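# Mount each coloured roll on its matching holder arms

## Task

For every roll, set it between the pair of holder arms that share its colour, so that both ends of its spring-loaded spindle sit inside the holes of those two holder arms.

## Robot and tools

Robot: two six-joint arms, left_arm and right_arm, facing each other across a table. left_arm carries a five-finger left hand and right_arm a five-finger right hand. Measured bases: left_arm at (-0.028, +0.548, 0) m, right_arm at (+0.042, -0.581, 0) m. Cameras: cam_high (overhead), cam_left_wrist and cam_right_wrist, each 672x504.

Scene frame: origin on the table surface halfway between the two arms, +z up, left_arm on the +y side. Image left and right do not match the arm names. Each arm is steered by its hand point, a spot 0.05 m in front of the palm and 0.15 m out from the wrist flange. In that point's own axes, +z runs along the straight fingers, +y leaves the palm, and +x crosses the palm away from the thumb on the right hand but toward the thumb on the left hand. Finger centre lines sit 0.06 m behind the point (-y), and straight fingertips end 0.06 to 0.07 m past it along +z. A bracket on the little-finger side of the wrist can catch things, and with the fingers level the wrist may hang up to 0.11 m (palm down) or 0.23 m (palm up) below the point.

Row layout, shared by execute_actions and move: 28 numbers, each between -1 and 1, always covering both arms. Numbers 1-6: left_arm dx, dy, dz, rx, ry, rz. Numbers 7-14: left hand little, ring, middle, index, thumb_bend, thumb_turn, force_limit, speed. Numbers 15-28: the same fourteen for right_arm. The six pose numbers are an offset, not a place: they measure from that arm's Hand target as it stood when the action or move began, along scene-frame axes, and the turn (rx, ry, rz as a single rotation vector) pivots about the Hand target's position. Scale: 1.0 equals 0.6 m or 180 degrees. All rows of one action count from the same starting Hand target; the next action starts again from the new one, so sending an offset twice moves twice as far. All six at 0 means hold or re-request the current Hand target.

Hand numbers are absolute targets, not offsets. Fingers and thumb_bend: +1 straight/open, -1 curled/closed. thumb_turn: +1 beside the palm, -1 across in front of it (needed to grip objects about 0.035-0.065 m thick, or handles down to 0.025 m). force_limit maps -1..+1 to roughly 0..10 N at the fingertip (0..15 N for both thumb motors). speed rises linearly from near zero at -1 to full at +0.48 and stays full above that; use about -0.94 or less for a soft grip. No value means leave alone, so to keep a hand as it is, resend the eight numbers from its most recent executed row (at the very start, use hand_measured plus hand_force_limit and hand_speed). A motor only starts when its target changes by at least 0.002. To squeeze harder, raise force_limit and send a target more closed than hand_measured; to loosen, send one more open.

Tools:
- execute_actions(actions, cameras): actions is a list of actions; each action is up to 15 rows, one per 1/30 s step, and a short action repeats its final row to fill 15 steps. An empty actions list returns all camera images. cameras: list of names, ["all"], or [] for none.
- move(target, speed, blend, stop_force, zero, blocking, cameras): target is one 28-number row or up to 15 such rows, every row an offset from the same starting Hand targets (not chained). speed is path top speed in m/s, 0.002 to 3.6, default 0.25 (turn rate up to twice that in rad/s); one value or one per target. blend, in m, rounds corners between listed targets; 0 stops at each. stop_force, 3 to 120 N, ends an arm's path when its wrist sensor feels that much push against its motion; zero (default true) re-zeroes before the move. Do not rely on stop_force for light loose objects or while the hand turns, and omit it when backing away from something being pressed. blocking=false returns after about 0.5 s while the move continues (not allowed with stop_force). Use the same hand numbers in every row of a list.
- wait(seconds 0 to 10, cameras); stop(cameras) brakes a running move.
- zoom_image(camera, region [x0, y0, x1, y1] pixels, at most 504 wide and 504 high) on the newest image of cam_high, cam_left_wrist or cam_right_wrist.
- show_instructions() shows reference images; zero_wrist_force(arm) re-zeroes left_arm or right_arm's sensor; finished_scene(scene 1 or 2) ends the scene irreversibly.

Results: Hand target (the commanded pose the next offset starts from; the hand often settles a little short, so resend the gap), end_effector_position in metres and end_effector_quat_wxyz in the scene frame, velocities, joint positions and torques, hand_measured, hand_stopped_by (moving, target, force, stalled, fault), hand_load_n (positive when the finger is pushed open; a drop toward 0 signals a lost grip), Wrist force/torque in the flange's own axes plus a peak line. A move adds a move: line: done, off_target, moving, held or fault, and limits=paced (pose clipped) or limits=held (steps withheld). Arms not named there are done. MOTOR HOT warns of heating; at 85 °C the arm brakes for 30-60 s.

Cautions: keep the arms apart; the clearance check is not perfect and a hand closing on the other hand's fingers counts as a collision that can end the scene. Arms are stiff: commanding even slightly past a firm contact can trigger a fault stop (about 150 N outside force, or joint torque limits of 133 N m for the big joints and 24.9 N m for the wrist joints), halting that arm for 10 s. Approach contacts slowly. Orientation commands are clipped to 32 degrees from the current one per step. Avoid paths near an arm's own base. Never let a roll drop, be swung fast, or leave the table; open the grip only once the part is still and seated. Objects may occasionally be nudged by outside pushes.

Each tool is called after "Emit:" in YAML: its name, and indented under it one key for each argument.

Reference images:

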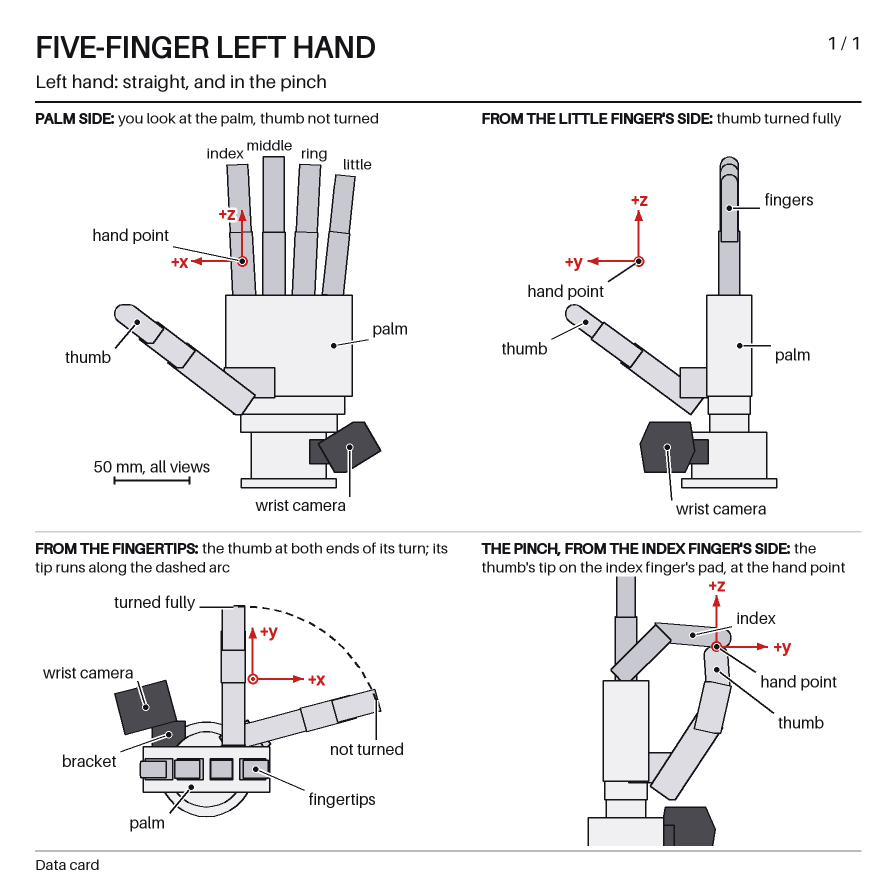

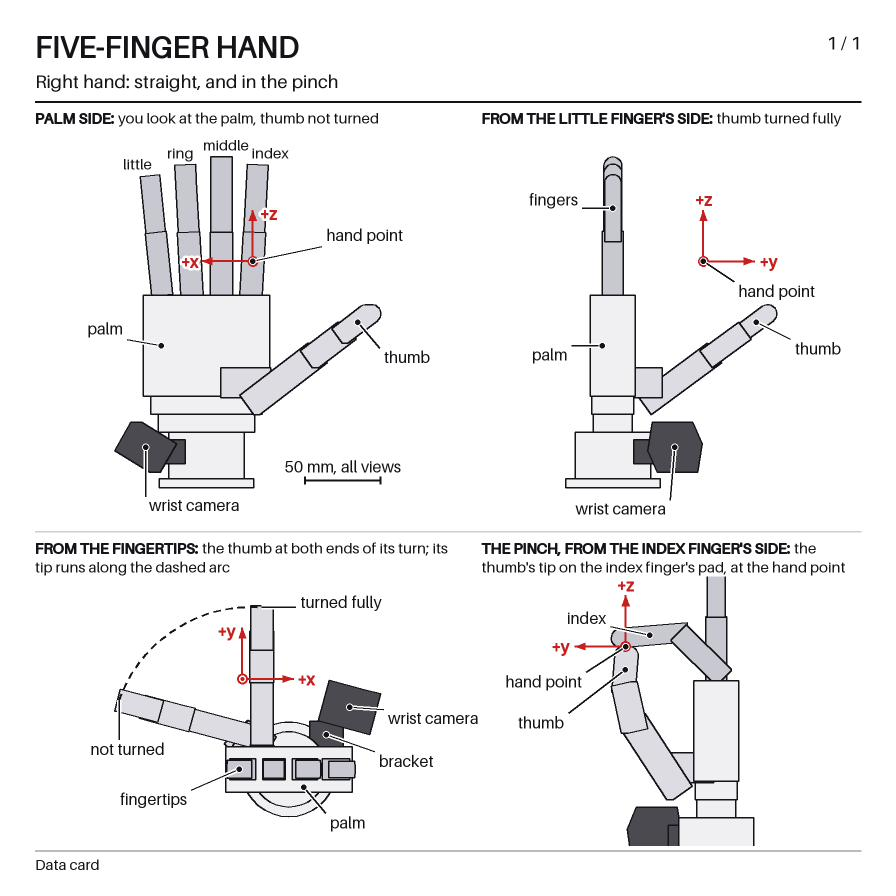

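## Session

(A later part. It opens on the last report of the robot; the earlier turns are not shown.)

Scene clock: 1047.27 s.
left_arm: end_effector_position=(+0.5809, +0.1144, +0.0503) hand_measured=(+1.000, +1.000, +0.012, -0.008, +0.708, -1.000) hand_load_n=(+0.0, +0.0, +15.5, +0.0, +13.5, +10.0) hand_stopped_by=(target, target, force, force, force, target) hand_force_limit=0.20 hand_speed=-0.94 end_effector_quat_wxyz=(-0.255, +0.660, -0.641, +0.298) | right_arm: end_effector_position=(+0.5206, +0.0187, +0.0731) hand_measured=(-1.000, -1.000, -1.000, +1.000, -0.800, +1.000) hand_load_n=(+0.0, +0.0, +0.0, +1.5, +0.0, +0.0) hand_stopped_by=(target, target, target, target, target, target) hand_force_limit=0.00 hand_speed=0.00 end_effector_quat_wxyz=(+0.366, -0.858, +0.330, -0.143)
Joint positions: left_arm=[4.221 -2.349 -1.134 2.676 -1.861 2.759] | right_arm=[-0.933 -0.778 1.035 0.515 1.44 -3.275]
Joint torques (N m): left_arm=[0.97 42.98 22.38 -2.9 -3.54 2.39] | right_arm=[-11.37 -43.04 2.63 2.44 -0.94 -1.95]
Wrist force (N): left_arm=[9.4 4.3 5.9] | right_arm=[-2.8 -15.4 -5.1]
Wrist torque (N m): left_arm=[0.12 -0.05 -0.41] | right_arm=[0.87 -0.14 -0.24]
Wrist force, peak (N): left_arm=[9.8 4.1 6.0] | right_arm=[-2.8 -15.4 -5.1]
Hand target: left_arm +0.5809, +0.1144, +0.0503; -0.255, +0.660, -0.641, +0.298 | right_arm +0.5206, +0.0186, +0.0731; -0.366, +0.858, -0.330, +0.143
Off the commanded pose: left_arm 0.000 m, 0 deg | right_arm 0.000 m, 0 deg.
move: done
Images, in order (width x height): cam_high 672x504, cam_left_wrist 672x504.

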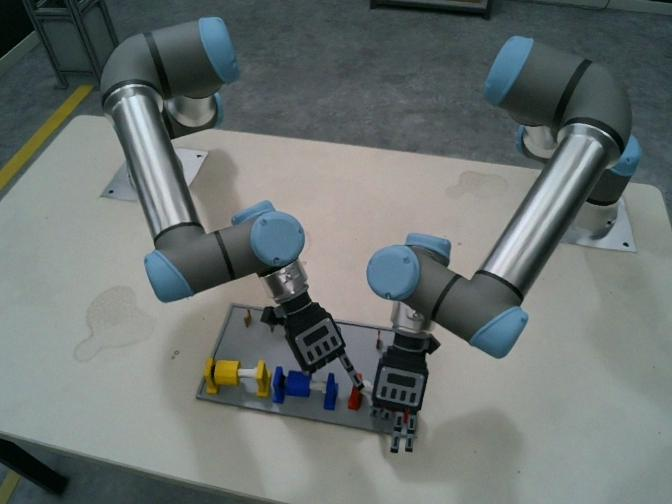

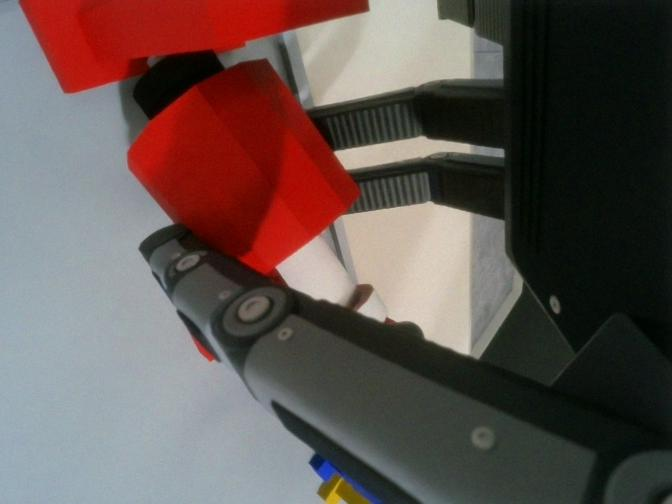

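Emit:
move:
  target: [0, 0, 0, 0, 0, 0, 1, 1, -0.3, -0.3, -0.1, -1, 0.2, -0.94, 0, 0, 0.02, 0, 0, 0, -1, -1, -1, 1, -0.8, 1, 0, 0]
  speed: 0.02
  cameras: ["cam_high"]

Emit:
zoom_image:
  camera: "cam_high"
  region: [340, 360, 400, 420]

Scene clock: 1048.47 s.
left_arm: end_effector_position=(+0.5809, +0.1144, +0.0503) hand_measured=(+1.000, +1.000, +0.012, -0.008, +0.708, -1.000) hand_load_n=(+0.0, +0.0, +14.0, +0.0, +14.0, +5.0) hand_stopped_by=(target, target, force, force, force, target) hand_force_limit=0.20 hand_speed=-0.94 end_effector_quat_wxyz=(-0.255, +0.660, -0.641, +0.298) | right_arm: end_effector_position=(+0.5206, +0.0186, +0.0850) hand_measured=(-1.000, -1.000, -1.000, +1.000, -0.800, +1.000) hand_load_n=(+0.0, +0.0, +0.0, +0.0, +0.0, +0.0) hand_stopped_by=(target, target, target, target, target, target) hand_force_limit=0.00 hand_speed=0.00 end_effector_quat_wxyz=(+0.366, -0.858, +0.330, -0.143)
Joint positions: left_arm=[4.221 -2.349 -1.134 2.676 -1.861 2.759] | right_arm=[-0.933 -0.786 1.018 0.54 1.44 -3.275]
Joint torques (N m): left_arm=[10.95 42.67 12.87 -1.26 0.88 2.16] | right_arm=[-3.74 -53.32 -33.06 1.62 -1.31 0.29]
Wrist force (N): left_arm=[1.1 0.3 1.1] | right_arm=[-0.2 0.8 0.8]
Wrist torque (N m): left_arm=[-0.03 -0.26 -0.20] | right_arm=[0.10 0.01 -0.07]
Wrist force, peak (N): left_arm=[9.7 4.4 6.2] | right_arm=[-2.7 -16.1 -5.7]
Hand target: left_arm +0.5809, +0.1144, +0.0503; -0.255, +0.660, -0.641, +0.298 | right_arm +0.5206, +0.0186, +0.0851; -0.366, +0.858, -0.330, +0.143
Off the commanded pose: left_arm 0.000 m, 0 deg | right_arm 0.000 m, 0 deg.
move: done
Images, in order (width x height): cam_high 672x504.

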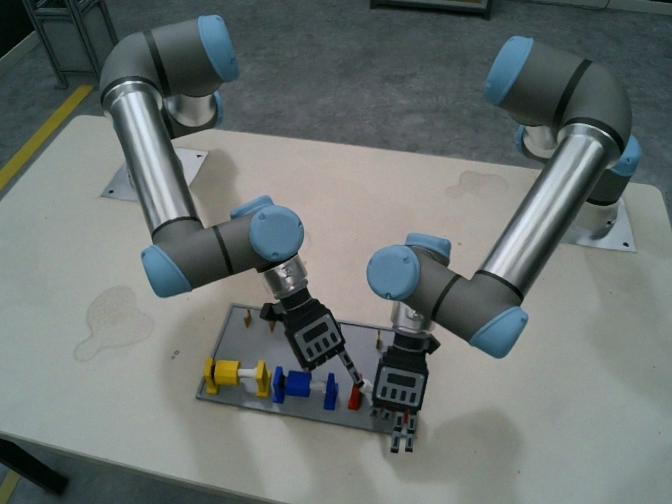

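Scaled by 8.400 from the camera's 672x504 image, which has a finer 960x720 frame.

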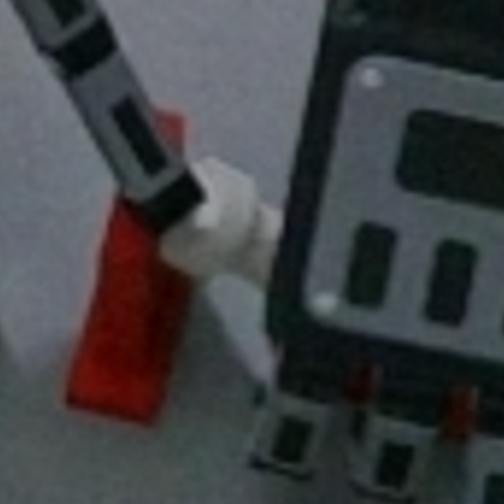

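Emit:
move:
  target:
    - [0, 0, 0, 0, 0, 0, 1, 1, -0.3, -0.3, -0.1, -1, 0.2, -0.94, -0.02, -0.06, 0.06, 0, 0, 0, -1, -1, -1, 1, -0.8, 1, 0, 0]
    - [0, 0, 0, 0, 0, 0, 1, 1, -0.3, -0.3, -0.1, -1, 0.2, -0.94, -0.0492, -0.0673, 0.1223, 0.0786, 0.0346, -0.2623, 1, 1, 1, 1, 1, -1, 0, 0]
  speed: 0.12
  cameras: ["all"]

Emit:
zoom_image:
  camera: "cam_right_wrist"
  region: [290, 120, 450, 280]

Emit:
zoom_image:
  camera: "cam_high"
  region: [340, 360, 400, 420]

Scene clock: 1055.60 s.
left_arm: end_effector_position=(+0.5809, +0.1144, +0.0503) hand_measured=(+1.000, +1.000, +0.012, -0.008, +0.708, -1.000) hand_load_n=(+0.0, +0.0, +14.5, +0.5, +14.0, +5.0) hand_stopped_by=(target, target, force, force, force, target) hand_force_limit=0.20 hand_speed=-0.94 end_effector_quat_wxyz=(-0.255, +0.660, -0.641, +0.298) | right_arm: end_effector_position=(+0.4911, -0.0218, +0.1584) hand_measured=(+1.000, +1.000, +1.000, +1.000, +1.000, -1.000) hand_load_n=(+0.0, +0.0, +0.0, +0.0, +0.0, +0.0) hand_stopped_by=(target, target, target, target, target, target) hand_force_limit=0.00 hand_speed=0.00 end_effector_quat_wxyz=(+0.360, -0.611, +0.678, -0.192)
Joint positions: left_arm=[4.221 -2.349 -1.134 2.676 -1.861 2.759] | right_arm=[-0.829 -0.975 1.193 0.58 1.941 -2.438]
Joint torques (N m): left_arm=[12.83 42.13 8.64 0.11 0.91 0.94] | right_arm=[10.74 -32.39 -32.75 1.46 1.38 1.61]
Wrist force (N): left_arm=[1.2 0.2 1.1] | right_arm=[-0.2 1.1 0.1]
Wrist torque (N m): left_arm=[-0.04 -0.27 -0.20] | right_arm=[0.23 -0.03 -0.18]
Wrist force, peak (N): left_arm=[1.2 0.3 1.3] | right_arm=[-0.1 1.0 1.4]
Hand target: left_arm +0.5809, +0.1144, +0.0503; -0.255, +0.660, -0.641, +0.298 | right_arm +0.4911, -0.0218, +0.1584; +0.360, -0.611, +0.678, -0.192
Off the commanded pose: left_arm 0.000 m, 0 deg | right_arm 0.000 m, 0 deg.
move: done

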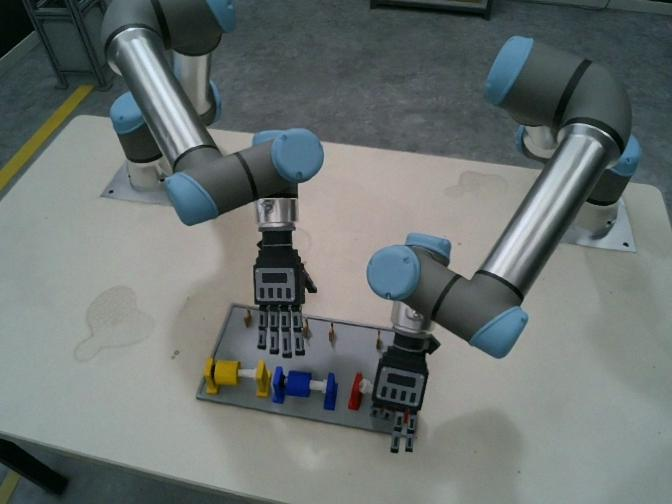

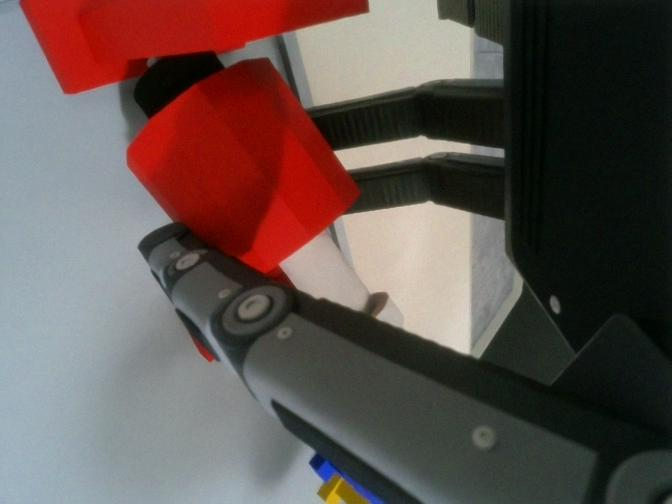

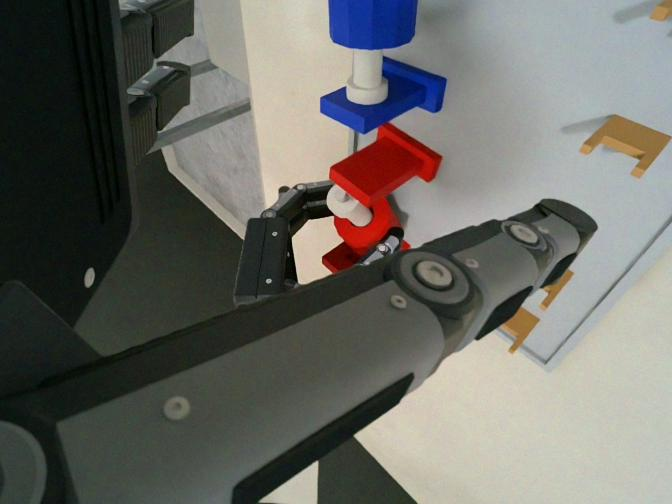

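Scaled by 3.150 from the camera's 672x504 image, which has a finer 960x720 frame.

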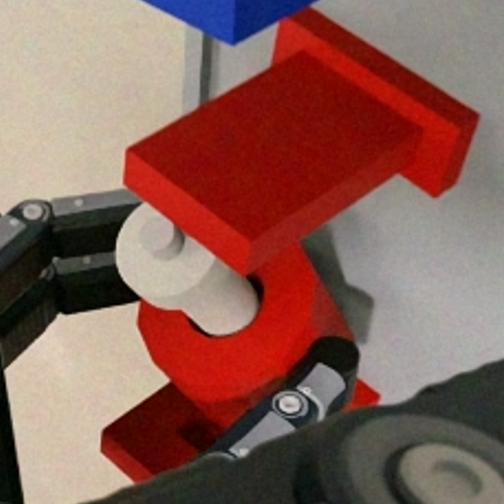

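Scaled by 8.400 from the camera's 672x504 image, which has a finer 960x720 frame.

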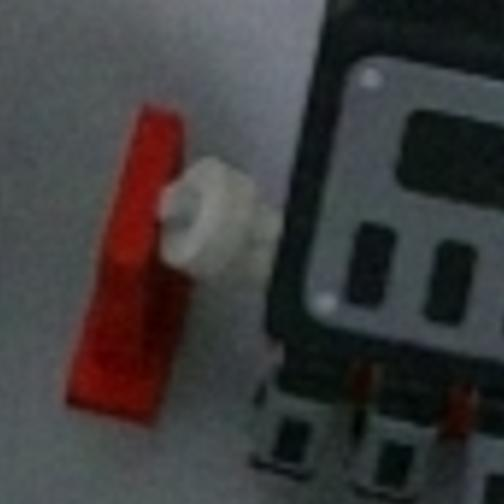

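Emit:
move:
  target:
    - [0, -0.01, 0.01, 0, 0, 0, 1, 1, -0.3, -0.3, -0.1, -1, 0.2, -0.94, 0, 0, 0, 0, 0, 0, 1, 1, 1, 1, 1, -1, 0, 0]
    - [0, -0.025, 0.06, 0.05, 0, 0, 1, 1, -0.3, -0.3, -0.1, -1, 0.2, -0.94, 0, 0, 0, 0, 0, 0, 1, 1, 1, 1, 1, -1, 0, 0]
  speed: 0.04
  cameras: ["all"]

Emit:
zoom_image:
  camera: "cam_right_wrist"
  region: [270, 120, 430, 280]

Emit:
zoom_image:
  camera: "cam_left_wrist"
  region: [0, 0, 420, 360]

Scene clock: 1059.17 s.
left_arm: end_effector_position=(+0.5809, +0.0994, +0.0863) hand_measured=(+1.000, +1.000, +0.012, -0.008, +0.708, -1.000) hand_load_n=(+0.0, +0.0, +14.0, +0.0, +14.0, +5.5) hand_stopped_by=(target, target, force, force, force, target) hand_force_limit=0.20 hand_speed=-0.94 end_effector_quat_wxyz=(-0.306, +0.638, -0.662, +0.247) | right_arm: end_effector_position=(+0.4911, -0.0218, +0.1584) hand_measured=(+1.000, +1.000, +1.000, +1.000, +1.000, -1.000) hand_load_n=(+0.0, +0.0, +0.0, +0.0, +0.0, +0.0) hand_stopped_by=(target, target, target, target, target, target) hand_force_limit=0.00 hand_speed=0.00 end_effector_quat_wxyz=(+0.360, -0.611, +0.678, -0.192)
Joint positions: left_arm=[4.151 -2.422 -0.906 2.46 -2.01 2.802] | right_arm=[-0.829 -0.975 1.193 0.58 1.941 -2.438]
Joint torques (N m): left_arm=[-13.52 42 32.76 -2.68 -2.14 2.56] | right_arm=[8.09 -32.23 -28.24 0.35 -1.62 1.58]
Wrist force (N): left_arm=[1.2 0.8 1.0] | right_arm=[-0.1 1.1 0.4]
Wrist torque (N m): left_arm=[0.06 -0.21 -0.19] | right_arm=[0.22 -0.07 -0.18]
Wrist force, peak (N): left_arm=[1.0 0.3 2.5] | right_arm=[0.1 1.3 0.2]
Hand target: left_arm +0.5809, +0.0994, +0.0863; -0.306, +0.638, -0.662, +0.247 | right_arm +0.4911, -0.0218, +0.1584; +0.360, -0.611, +0.678, -0.192
Off the commanded pose: left_arm 0.000 m, 0 deg | right_arm 0.000 m, 0 deg.
move: done

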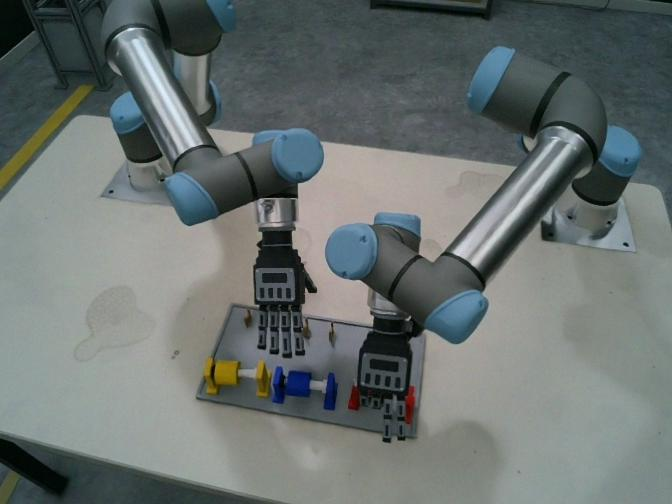

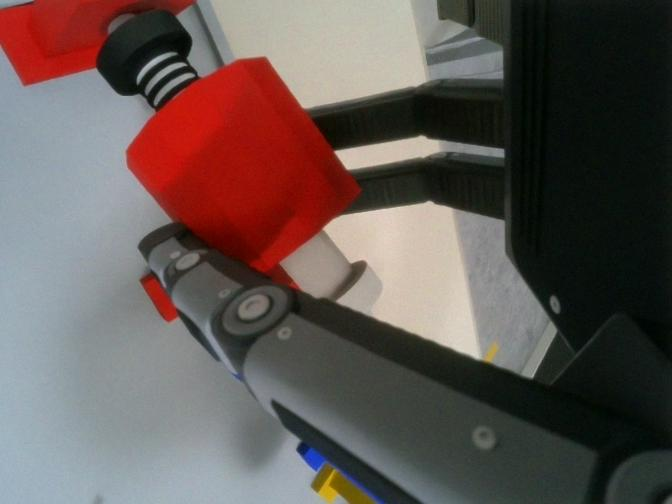

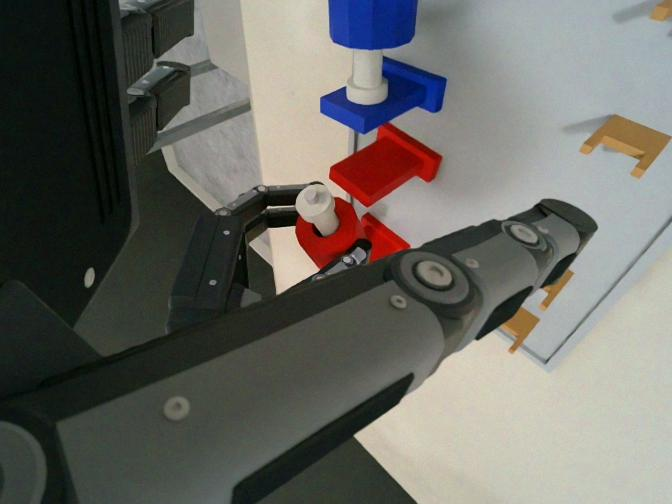

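Scaled by 3.150 from the camera's 672x504 image, which has a finer 960x720 frame.

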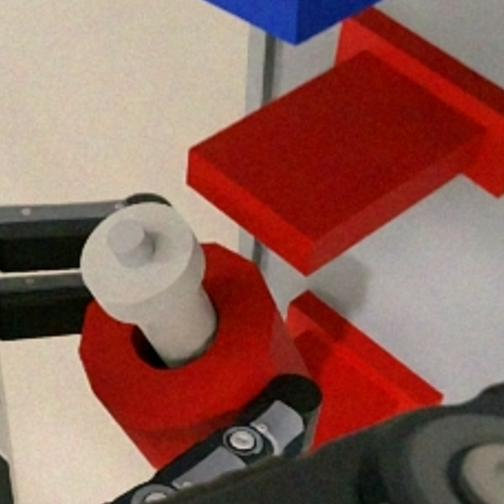

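Scaled by 1.200 from the camera's 672x504 image, which has a finer 960x720 frame.

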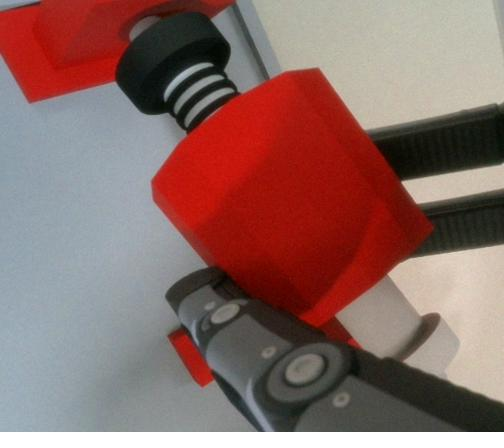

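Emit:
zoom_image:
  camera: "cam_left_wrist"
  region: [0, 0, 240, 120]

Scaled by 2.100 from the camera's 672x504 image, which has a finer 960x720 frame.

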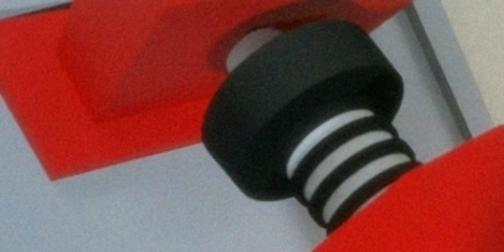

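Emit:
move:
  target:
    - [0, 0, 0.06, 0, 0, 0, 1, 1, -0.3, -0.3, -0.1, -1, 0.2, -0.94, -0.05, -0.2, 0.05, 0, 0, 0, 1, 1, 1, 1, 1, -1, 0, 0]
    - [-0.11, 0.03, 0.06, 0.08, 0, 0, 1, 1, -0.3, -0.3, -0.1, -1, 0.2, -0.94, -0.05, -0.2, 0.05, 0, 0, 0, 1, 1, 1, 1, 1, -1, 0, 0]
  speed: 0.1
  cameras: ["all"]

Emit:
zoom_image:
  camera: "cam_high"
  region: [320, 310, 450, 430]

Scene clock: 1065.27 s.
left_arm: end_effector_position=(+0.5150, +0.1174, +0.1223) hand_measured=(+1.000, +1.000, +0.012, -0.008, +0.708, -1.000) hand_load_n=(+0.0, +0.0, +14.0, +0.0, +14.0, +5.0) hand_stopped_by=(target, target, force, force, force, target) hand_force_limit=0.20 hand_speed=-0.94 end_effector_quat_wxyz=(-0.383, +0.594, -0.688, +0.162) | right_arm: end_effector_position=(+0.4611, -0.1418, +0.1884) hand_measured=(+1.000, +1.000, +1.000, +1.000, +1.000, -1.000) hand_load_n=(+0.0, +0.0, +0.0, +0.0, +0.0, +0.0) hand_stopped_by=(target, target, target, target, target, target) hand_force_limit=0.00 hand_speed=0.00 end_effector_quat_wxyz=(+0.360, -0.611, +0.678, -0.192)
Joint positions: left_arm=[4.042 -2.374 -0.935 2.323 -2.241 2.847] | right_arm=[-0.982 -1.278 1.556 0.485 1.833 -2.551]
Joint torques (N m): left_arm=[-12.32 61.24 8.52 -3.06 -2.41 2.39] | right_arm=[-7.78 -38.37 -6.16 -0.92 -1.97 -1.72]
Wrist force (N): left_arm=[0.8 1.2 1.0] | right_arm=[0.1 0.7 0.7]
Wrist torque (N m): left_arm=[0.14 -0.12 -0.23] | right_arm=[0.09 -0.07 -0.07]
Wrist force, peak (N): left_arm=[1.2 1.7 0.6] | right_arm=[-0.9 1.8 0.4]
Hand target: left_arm +0.5149, +0.1174, +0.1223; +0.384, -0.594, +0.688, -0.162 | right_arm +0.4611, -0.1418, +0.1884; +0.360, -0.611, +0.678, -0.192
Off the commanded pose: left_arm 0.000 m, 0 deg | right_arm 0.000 m, 0 deg.
move: done

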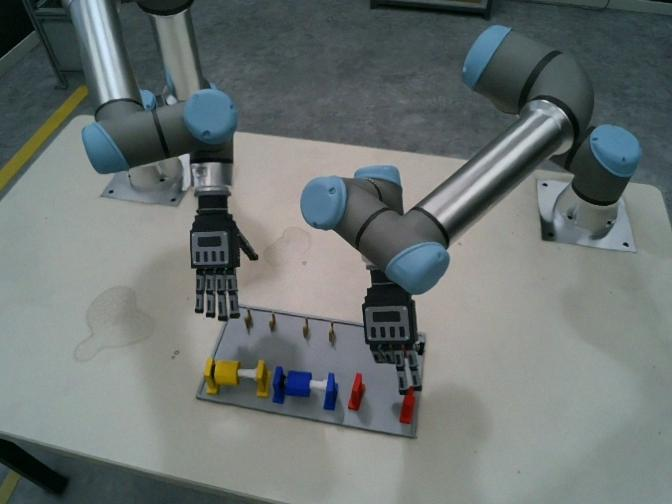

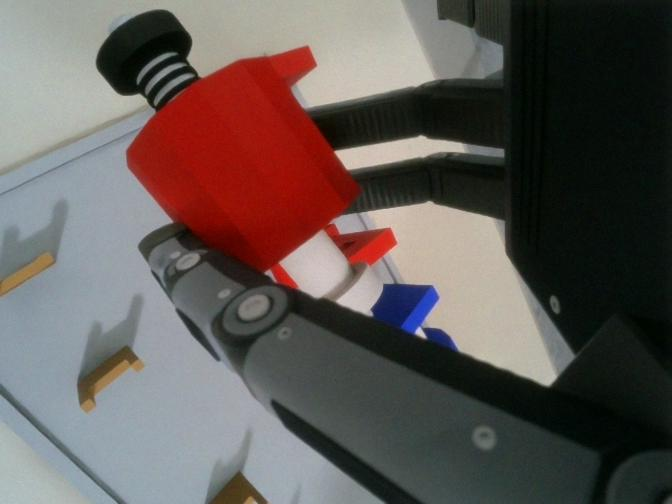

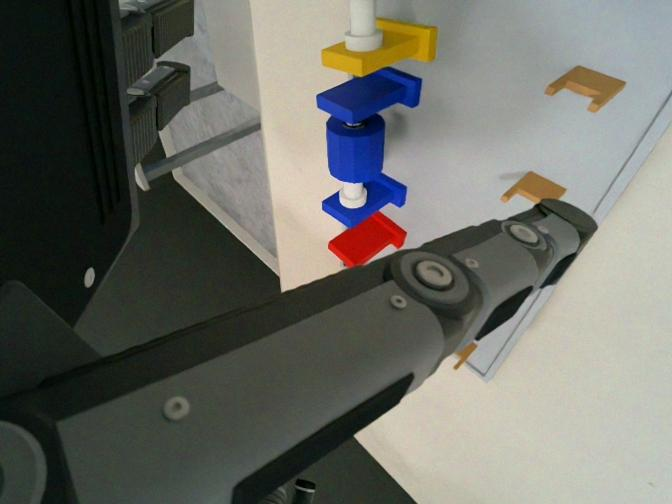

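Scaled by 3.877 from the camera's 672x504 image, which has a finer 960x720 frame.

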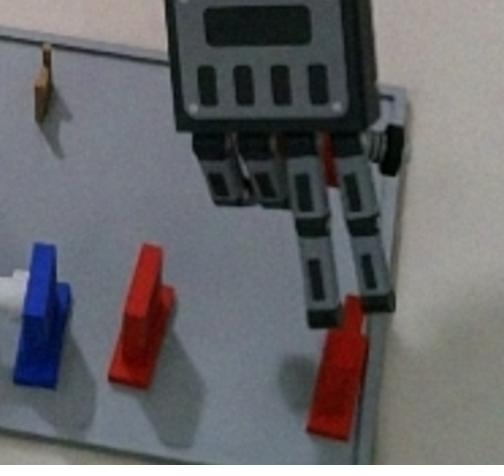

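Emit:
move:
  target:
    - [-0.005, -0.04, 0, 0, 0, 0, 1, 1, -0.3, -0.3, -0.1, -1, 0.2, -0.94, 0, 0, 0, 0, 0, 0, 1, 1, 1, 1, 1, -1, 0, 0]
    - [-0.005, -0.04, -0.08, 0, 0, 0, 1, 1, -0.3, -0.3, -0.1, -1, 0.2, -0.94, 0, 0, 0, 0, 0, 0, 1, 1, 1, 1, 1, -1, 0, 0]
  speed: 0.06
  cameras: ["cam_left_wrist"]

Emit:
move:
  target: [0, 0, -0.08, 0, 0, 0, 1, 1, -0.3, -0.3, -0.1, -1, 0.2, -0.94, 0, 0, 0, 0, 0, 0, 1, 1, 1, 1, 1, -1, 0, 0]
  speed: 0.015
  stop_force: 3
  cameras: ["cam_high", "cam_left_wrist"]

Scene clock: 1067.77 s.
left_arm: end_effector_position=(+0.5119, +0.0934, +0.0744) hand_measured=(+1.000, +1.000, +0.012, -0.008, +0.708, -1.000) hand_load_n=(-0.5, +0.0, +14.0, +0.0, +14.0, +5.5) hand_stopped_by=(target, target, force, force, force, target) hand_force_limit=0.20 hand_speed=-0.94 end_effector_quat_wxyz=(-0.384, +0.594, -0.688, +0.162) | right_arm: end_effector_position=(+0.4611, -0.1418, +0.1884) hand_measured=(+1.000, +1.000, +1.000, +1.000, +1.000, -1.000) hand_load_n=(+0.0, +0.0, +0.0, +0.0, +0.0, +0.0) hand_stopped_by=(target, target, target, target, target, target) hand_force_limit=0.00 hand_speed=0.00 end_effector_quat_wxyz=(+0.360, -0.611, +0.678, -0.192)
Joint positions: left_arm=[4.008 -2.456 -0.916 2.362 -2.26 2.81] | right_arm=[-0.982 -1.278 1.556 0.485 1.833 -2.551]
Joint torques (N m): left_arm=[-10.44 40.71 8.28 0.14 -0.42 2] | right_arm=[-9.44 -38.13 -6.38 -0.8 -1.7 -1.54]
Wrist force (N): left_arm=[0.8 0.8 0.5] | right_arm=[-0.2 0.8 0.5]
Wrist torque (N m): left_arm=[0.08 -0.16 -0.09] | right_arm=[0.12 -0.02 -0.08]
Wrist force, peak (N): left_arm=[0.9 1.5 0.8] | right_arm=[-0.3 0.7 1.3]
Hand target: left_arm +0.5119, +0.0934, +0.0743; +0.384, -0.594, +0.688, -0.162 | right_arm +0.4611, -0.1418, +0.1884; +0.360, -0.611, +0.678, -0.192
Off the commanded pose: left_arm 0.000 m, 0 deg | right_arm 0.000 m, 0 deg.
move: done
Images, in order (width x height): cam_left_wrist 672x504.

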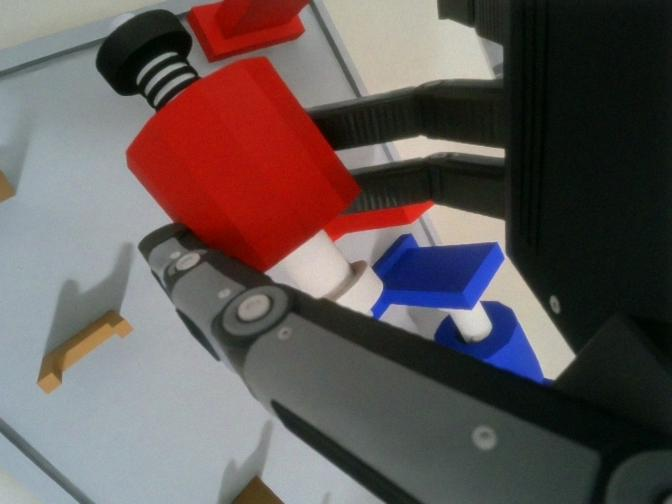

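Scene clock: 1069.93 s.
left_arm: end_effector_position=(+0.5119, +0.0934, +0.0602) hand_measured=(+1.000, +1.000, +0.012, -0.008, +0.708, -1.000) hand_load_n=(+0.0, +0.0, +14.0, +0.0, +14.0, +5.0) hand_stopped_by=(target, target, force, force, force, target) hand_force_limit=0.20 hand_speed=-0.94 end_effector_quat_wxyz=(-0.384, +0.594, -0.688, +0.162) | right_arm: end_effector_position=(+0.4611, -0.1418, +0.1884) hand_measured=(+1.000, +1.000, +1.000, +1.000, +1.000, -1.000) hand_load_n=(+0.0, +0.0, +0.0, +0.0, +0.0, +0.0) hand_stopped_by=(target, target, target, target, target, target) hand_force_limit=0.00 hand_speed=0.00 end_effector_quat_wxyz=(+0.360, -0.611, +0.678, -0.192)
Joint positions: left_arm=[4.008 -2.466 -0.934 2.391 -2.26 2.811] | right_arm=[-0.982 -1.278 1.556 0.485 1.833 -2.551]
Joint torques (N m): left_arm=[-2.67 65.26 31.49 -2.66 0.44 2.21] | right_arm=[-8.83 -38.23 -5.85 -0.6 -1.91 -1.54]
Wrist force (N): left_arm=[-3.2 2.3 2.0] | right_arm=[0.0 0.5 0.9]
Wrist torque (N m): left_arm=[0.03 -0.22 -0.25] | right_arm=[0.05 -0.06 -0.09]
Wrist force, peak (N): left_arm=[-5.5 -0.8 0.2] | right_arm=[-0.4 0.9 0.8]
Hand target: left_arm +0.5119, +0.0934, +0.0602; +0.384, -0.594, +0.688, -0.162 (not the last commanded pose) | right_arm +0.4611, -0.1418, +0.1884; +0.360, -0.611, +0.678, -0.192
Off the commanded pose: left_arm 0.034 m, 0 deg | right_arm 0.000 m, 0 deg.
move: contact (left_arm)
Images, in order (width x height): cam_high 672x504, cam_left_wrist 672x504.

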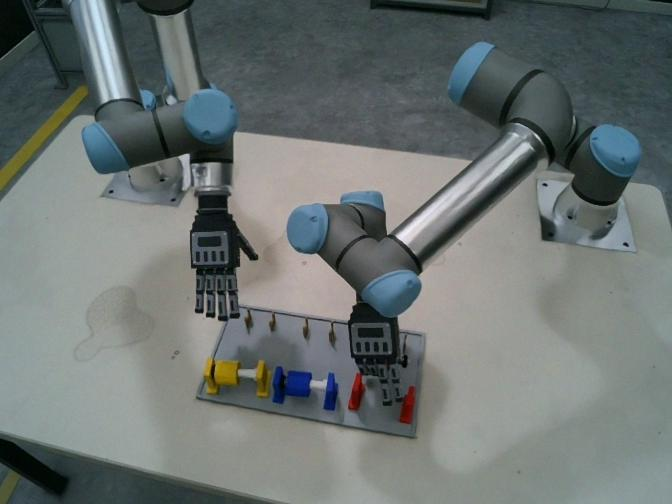

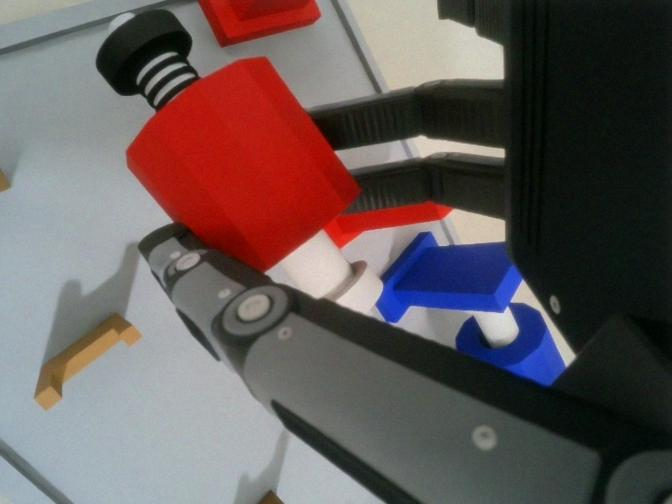

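Emit:
move:
  target:
    - [0, 0.0083, 0.01, 0, 0, 0, 1, 1, -0.3, -0.3, -0.1, -1, 0.2, -0.94, 0, 0, 0, 0, 0, 0, 1, 1, 1, 1, 1, -1, 0, 0]
    - [-0.005, 0.03, 0.01, 0, 0, 0, 1, 1, -0.3, -0.3, -0.1, -1, 0.2, -0.94, 0, 0, 0, 0, 0, 0, 1, 1, 1, 1, 1, -1, 0, 0]
  speed: 0.04

Emit:
move:
  target: [0, 0, -0.08, 0, 0, 0, 1, 1, -0.3, -0.3, -0.1, -1, 0.2, -0.94, 0, 0, 0, 0, 0, 0, 1, 1, 1, 1, 1, -1, 0, 0]
  speed: 0.015
  stop_force: 3
  cameras: ["cam_high", "cam_left_wrist"]

Scene clock: 1072.07 s.
left_arm: end_effector_position=(+0.5089, +0.1114, +0.0662) hand_measured=(+1.000, +1.000, +0.012, -0.008, +0.708, -1.000) hand_load_n=(+0.0, +0.0, +14.0, +0.5, +14.0, +5.0) hand_stopped_by=(target, target, force, force, force, target) hand_force_limit=0.20 hand_speed=-0.94 end_effector_quat_wxyz=(-0.384, +0.594, -0.688, +0.162) | right_arm: end_effector_position=(+0.4611, -0.1418, +0.1884) hand_measured=(+1.000, +1.000, +1.000, +1.000, +1.000, -1.000) hand_load_n=(+0.0, +0.0, +0.0, +0.0, +0.0, +0.0) hand_stopped_by=(target, target, target, target, target, target) hand_force_limit=0.00 hand_speed=0.00 end_effector_quat_wxyz=(+0.360, -0.611, +0.678, -0.192)
Joint positions: left_arm=[4.028 -2.414 -1.011 2.43 -2.249 2.832] | right_arm=[-0.982 -1.278 1.556 0.485 1.833 -2.551]
Joint torques (N m): left_arm=[13.89 62.45 6.68 0.12 0.37 2.58] | right_arm=[-7.96 -38.09 -5.91 -0.83 -1.95 -1.6]
Wrist force (N): left_arm=[0.8 1.0 0.6] | right_arm=[-0.1 0.7 0.8]
Wrist torque (N m): left_arm=[0.13 -0.11 -0.26] | right_arm=[0.10 -0.04 -0.09]
Wrist force, peak (N): left_arm=[-3.1 2.4 2.2] | right_arm=[-0.2 1.1 1.0]
Hand target: left_arm +0.5089, +0.1114, +0.0662; +0.384, -0.594, +0.688, -0.162 | right_arm +0.4611, -0.1418, +0.1884; +0.360, -0.611, +0.678, -0.192
Off the commanded pose: left_arm 0.000 m, 0 deg | right_arm 0.000 m, 0 deg.
move: done

Scene clock: 1074.50 s.
left_arm: end_effector_position=(+0.5089, +0.1114, +0.0486) hand_measured=(+1.000, +1.000, +0.012, -0.008, +0.708, -1.000) hand_load_n=(+0.0, +0.0, +14.0, +0.0, +14.0, +5.0) hand_stopped_by=(target, target, force, force, force, target) hand_force_limit=0.20 hand_speed=-0.94 end_effector_quat_wxyz=(-0.384, +0.594, -0.688, +0.162) | right_arm: end_effector_position=(+0.4611, -0.1418, +0.1884) hand_measured=(+1.000, +1.000, +1.000, +1.000, +1.000, -1.000) hand_load_n=(+0.0, +0.0, +0.0, +0.0, +0.0, +0.0) hand_stopped_by=(target, target, target, target, target, target) hand_force_limit=0.00 hand_speed=0.00 end_effector_quat_wxyz=(+0.360, -0.611, +0.678, -0.192)
Joint positions: left_arm=[4.028 -2.429 -1.032 2.465 -2.249 2.832] | right_arm=[-0.982 -1.278 1.556 0.485 1.833 -2.551]
Joint torques (N m): left_arm=[13.12 60.26 29.91 -3.35 0.41 2.01] | right_arm=[-8.31 -37.19 -5.86 -0.85 -1.73 -1.2]
Wrist force (N): left_arm=[0.0 -1.2 -1.7] | right_arm=[-0.2 0.8 0.8]
Wrist torque (N m): left_arm=[0.26 -0.32 -0.19] | right_arm=[0.10 -0.02 -0.09]
Wrist force, peak (N): left_arm=[-0.5 -4.1 -5.0] | right_arm=[-0.1 0.9 0.9]
Hand target: left_arm +0.5089, +0.1114, +0.0486; +0.384, -0.594, +0.688, -0.162 (not the last commanded pose) | right_arm +0.4611, -0.1418, +0.1884; +0.360, -0.611, +0.678, -0.192
Off the commanded pose: left_arm 0.030 m, 0 deg | right_arm 0.000 m, 0 deg.
move: contact (left_arm)
Images, in order (width x height): cam_high 672x504, cam_left_wrist 672x504.

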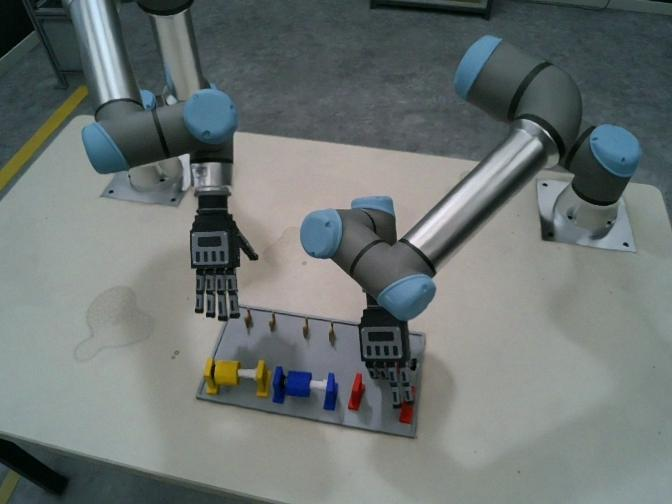

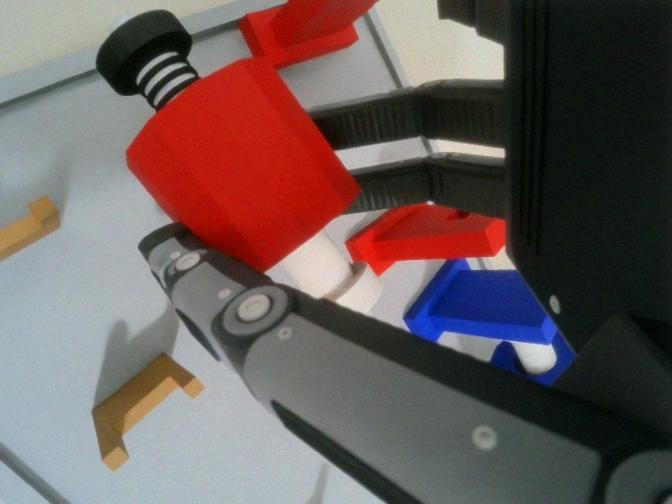

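Emit:
move:
  target: [0, 0, 0.005, 0.0889, 0, 0, 1, 1, -0.3, -0.3, -0.1, -1, 0.2, -0.94, 0, 0, 0, 0, 0, 0, 1, 1, 1, 1, 1, -1, 0, 0]
  speed: 0.06

Emit:
move:
  target: [0, 0, -0.06, 0, 0, 0, 1, 1, -0.3, -0.3, -0.1, -1, 0.2, -0.94, 0, 0, 0, 0, 0, 0, 1, 1, 1, 1, 1, -1, 0, 0]
  speed: 0.015
  stop_force: 3
  cameras: ["cam_high", "cam_left_wrist"]

Scene clock: 1077.90 s.
left_arm: end_effector_position=(+0.5089, +0.1114, +0.0516) hand_measured=(+1.000, +1.000, +0.012, -0.008, +0.708, -1.000) hand_load_n=(+0.0, +0.0, +14.0, +0.0, +14.0, +6.0) hand_stopped_by=(target, target, force, force, force, target) hand_force_limit=0.20 hand_speed=-0.94 end_effector_quat_wxyz=(-0.462, +0.535, -0.704, +0.064) | right_arm: end_effector_position=(+0.4611, -0.1418, +0.1884) hand_measured=(+1.000, +1.000, +1.000, +1.000, +1.000, -1.000) hand_load_n=(+0.0, +0.0, +0.0, +0.0, +0.0, +0.0) hand_stopped_by=(target, target, target, target, target, target) hand_force_limit=0.00 hand_speed=0.00 end_effector_quat_wxyz=(+0.360, -0.611, +0.678, -0.192)
Joint positions: left_arm=[3.959 -2.605 -0.772 2.245 -2.469 2.893] | right_arm=[-0.982 -1.278 1.556 0.485 1.833 -2.551]
Joint torques (N m): left_arm=[-13.11 44.28 31 -3.63 -2.56 1.32] | right_arm=[-8.91 -37.75 -5.48 -1.04 -1.88 -1.13]
Wrist force (N): left_arm=[0.5 1.1 0.2] | right_arm=[-0.1 0.4 1.0]
Wrist torque (N m): left_arm=[0.13 -0.21 -0.27] | right_arm=[0.05 -0.05 -0.09]
Wrist force, peak (N): left_arm=[0.3 -1.1 -2.0] | right_arm=[0.1 1.1 0.8]
Hand target: left_arm +0.5089, +0.1114, +0.0516; +0.463, -0.535, +0.704, -0.064 | right_arm +0.4611, -0.1418, +0.1884; +0.360, -0.611, +0.678, -0.192
Off the commanded pose: left_arm 0.000 m, 0 deg | right_arm 0.000 m, 0 deg.
move: done

Scene clock: 1080.67 s.
left_arm: end_effector_position=(+0.5089, +0.1114, +0.0289) hand_measured=(+1.000, +1.000, +0.012, -0.008, +0.708, -1.000) hand_load_n=(+0.5, +0.0, +14.0, +0.0, +14.0, +5.5) hand_stopped_by=(target, target, force, force, force, target) hand_force_limit=0.20 hand_speed=-0.94 end_effector_quat_wxyz=(-0.463, +0.535, -0.704, +0.064) | right_arm: end_effector_position=(+0.4611, -0.1418, +0.1884) hand_measured=(+1.000, +1.000, +1.000, +1.000, +1.000, -1.000) hand_load_n=(+0.0, +0.0, +0.0, +0.0, +0.0, +0.0) hand_stopped_by=(target, target, target, target, target, target) hand_force_limit=0.00 hand_speed=0.00 end_effector_quat_wxyz=(+0.360, -0.611, +0.678, -0.192)
Joint positions: left_arm=[3.959 -2.625 -0.793 2.286 -2.469 2.893] | right_arm=[-0.982 -1.278 1.556 0.485 1.833 -2.551]
Joint torques (N m): left_arm=[-5.73 65.74 30.49 -3.66 -0.05 -1.66] | right_arm=[-7.9 -37.16 -5.49 -0.95 -1.85 -1.36]
Wrist force (N): left_arm=[1.1 0.4 -1.8] | right_arm=[-0.2 0.3 0.8]
Wrist torque (N m): left_arm=[0.34 -0.26 -0.08] | right_arm=[0.04 -0.02 -0.10]
Wrist force, peak (N): left_arm=[-0.4 -2.1 -4.4] | right_arm=[0.0 1.1 0.9]
Hand target: left_arm +0.5089, +0.1114, +0.0289; +0.463, -0.535, +0.704, -0.064 (not the last commanded pose) | right_arm +0.4611, -0.1418, +0.1884; +0.360, -0.611, +0.678, -0.192
Off the commanded pose: left_arm 0.013 m, 0 deg | right_arm 0.000 m, 0 deg.
move: contact (left_arm)
Images, in order (width x height): cam_high 672x504, cam_left_wrist 672x504.

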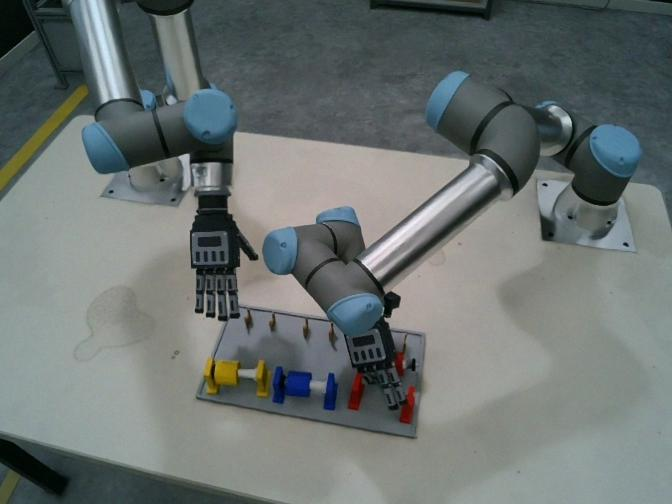

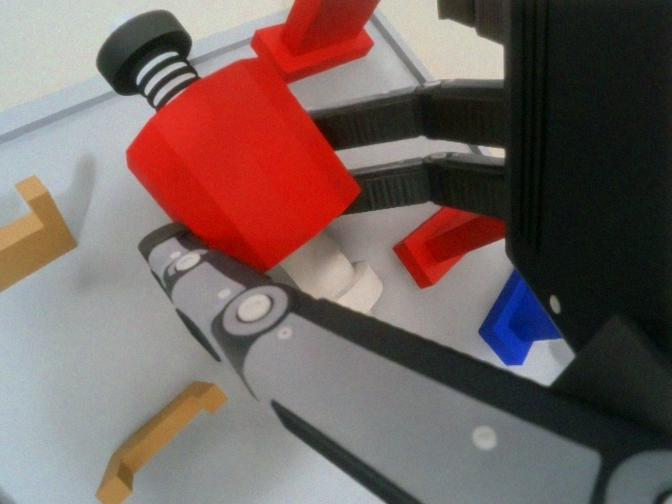

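Emit:
zoom_image:
  camera: "cam_high"
  region: [330, 310, 430, 420]

Scaled by 4.582 from the camera's 672x504 image, which has a finer 960x720 frame.

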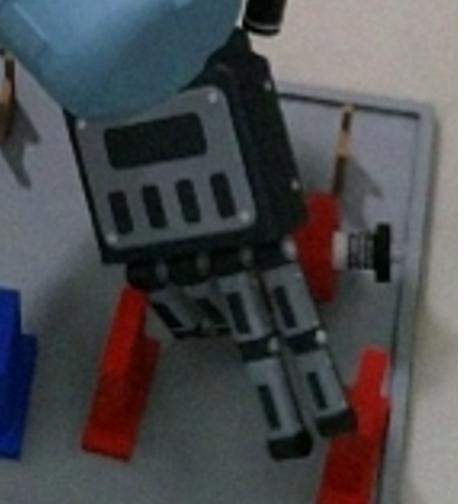

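Emit:
move:
  target: [0, 0, 0, 0, 0, 0, 1, 1, 0.12, 0.12, 0.76, -1, 0.2, -0.9, 0, 0, 0, 0, 0, 0, 1, 1, 1, 1, 1, -1, 0, 0]
  speed: 0.03
  cameras: ["cam_high", "cam_left_wrist"]

Emit:
zoom_image:
  camera: "cam_high"
  region: [330, 310, 430, 420]

Scene clock: 1081.93 s.
left_arm: end_effector_position=(+0.5088, +0.1114, +0.0289) hand_measured=(+1.000, +1.000, +0.120, +0.118, +0.760, -1.000) hand_load_n=(+0.0, +0.0, +0.0, -8.0, +0.0, +0.0) hand_stopped_by=(target, target, target, target, target, target) hand_force_limit=0.20 hand_speed=-0.90 end_effector_quat_wxyz=(-0.463, +0.535, -0.704, +0.064) | right_arm: end_effector_position=(+0.4611, -0.1418, +0.1884) hand_measured=(+1.000, +1.000, +1.000, +1.000, +1.000, -1.000) hand_load_n=(+0.0, +0.0, +0.0, +0.0, +0.0, +0.0) hand_stopped_by=(target, target, target, target, target, target) hand_force_limit=0.00 hand_speed=0.00 end_effector_quat_wxyz=(+0.360, -0.611, +0.678, -0.192)
Joint positions: left_arm=[3.959 -2.625 -0.793 2.285 -2.469 2.893] | right_arm=[-0.982 -1.278 1.556 0.485 1.833 -2.551]
Joint torques (N m): left_arm=[-1.57 66.7 30.53 2.44 -0.91 -1.45] | right_arm=[-8.16 -38.28 -6.83 -1.01 -1.72 -1.3]
Wrist force (N): left_arm=[-5.9 16.0 -12.0] | right_arm=[-0.1 0.7 0.8]
Wrist torque (N m): left_arm=[1.06 -0.36 -0.09] | right_arm=[0.09 -0.04 -0.08]
Wrist force, peak (N): left_arm=[-5.9 16.3 -12.4] | right_arm=[-0.4 0.7 1.1]
Hand target: left_arm +0.5089, +0.1114, +0.0289; +0.463, -0.535, +0.704, -0.064 | right_arm +0.4611, -0.1418, +0.1884; +0.360, -0.611, +0.678, -0.192
Off the commanded pose: left_arm 0.000 m, 0 deg | right_arm 0.000 m, 0 deg.
move: done
Images, in order (width x height): cam_high 672x504, cam_left_wrist 672x504.

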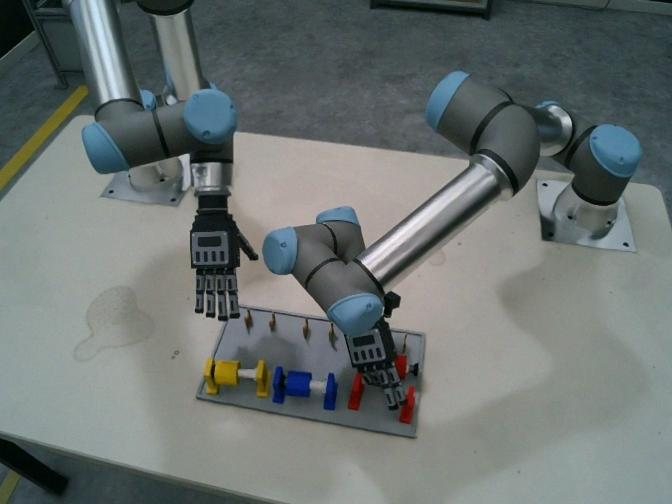

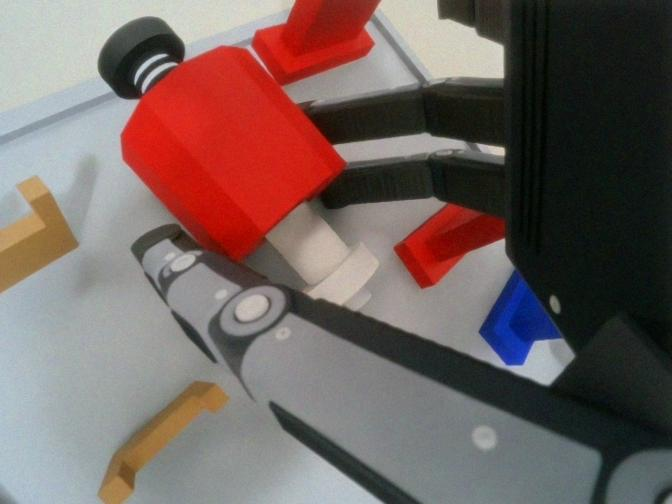

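Scaled by 4.582 from the camera's 672x504 image, which has a finer 960x720 frame.

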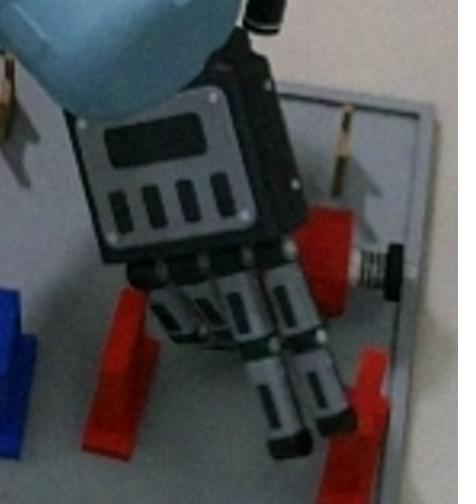

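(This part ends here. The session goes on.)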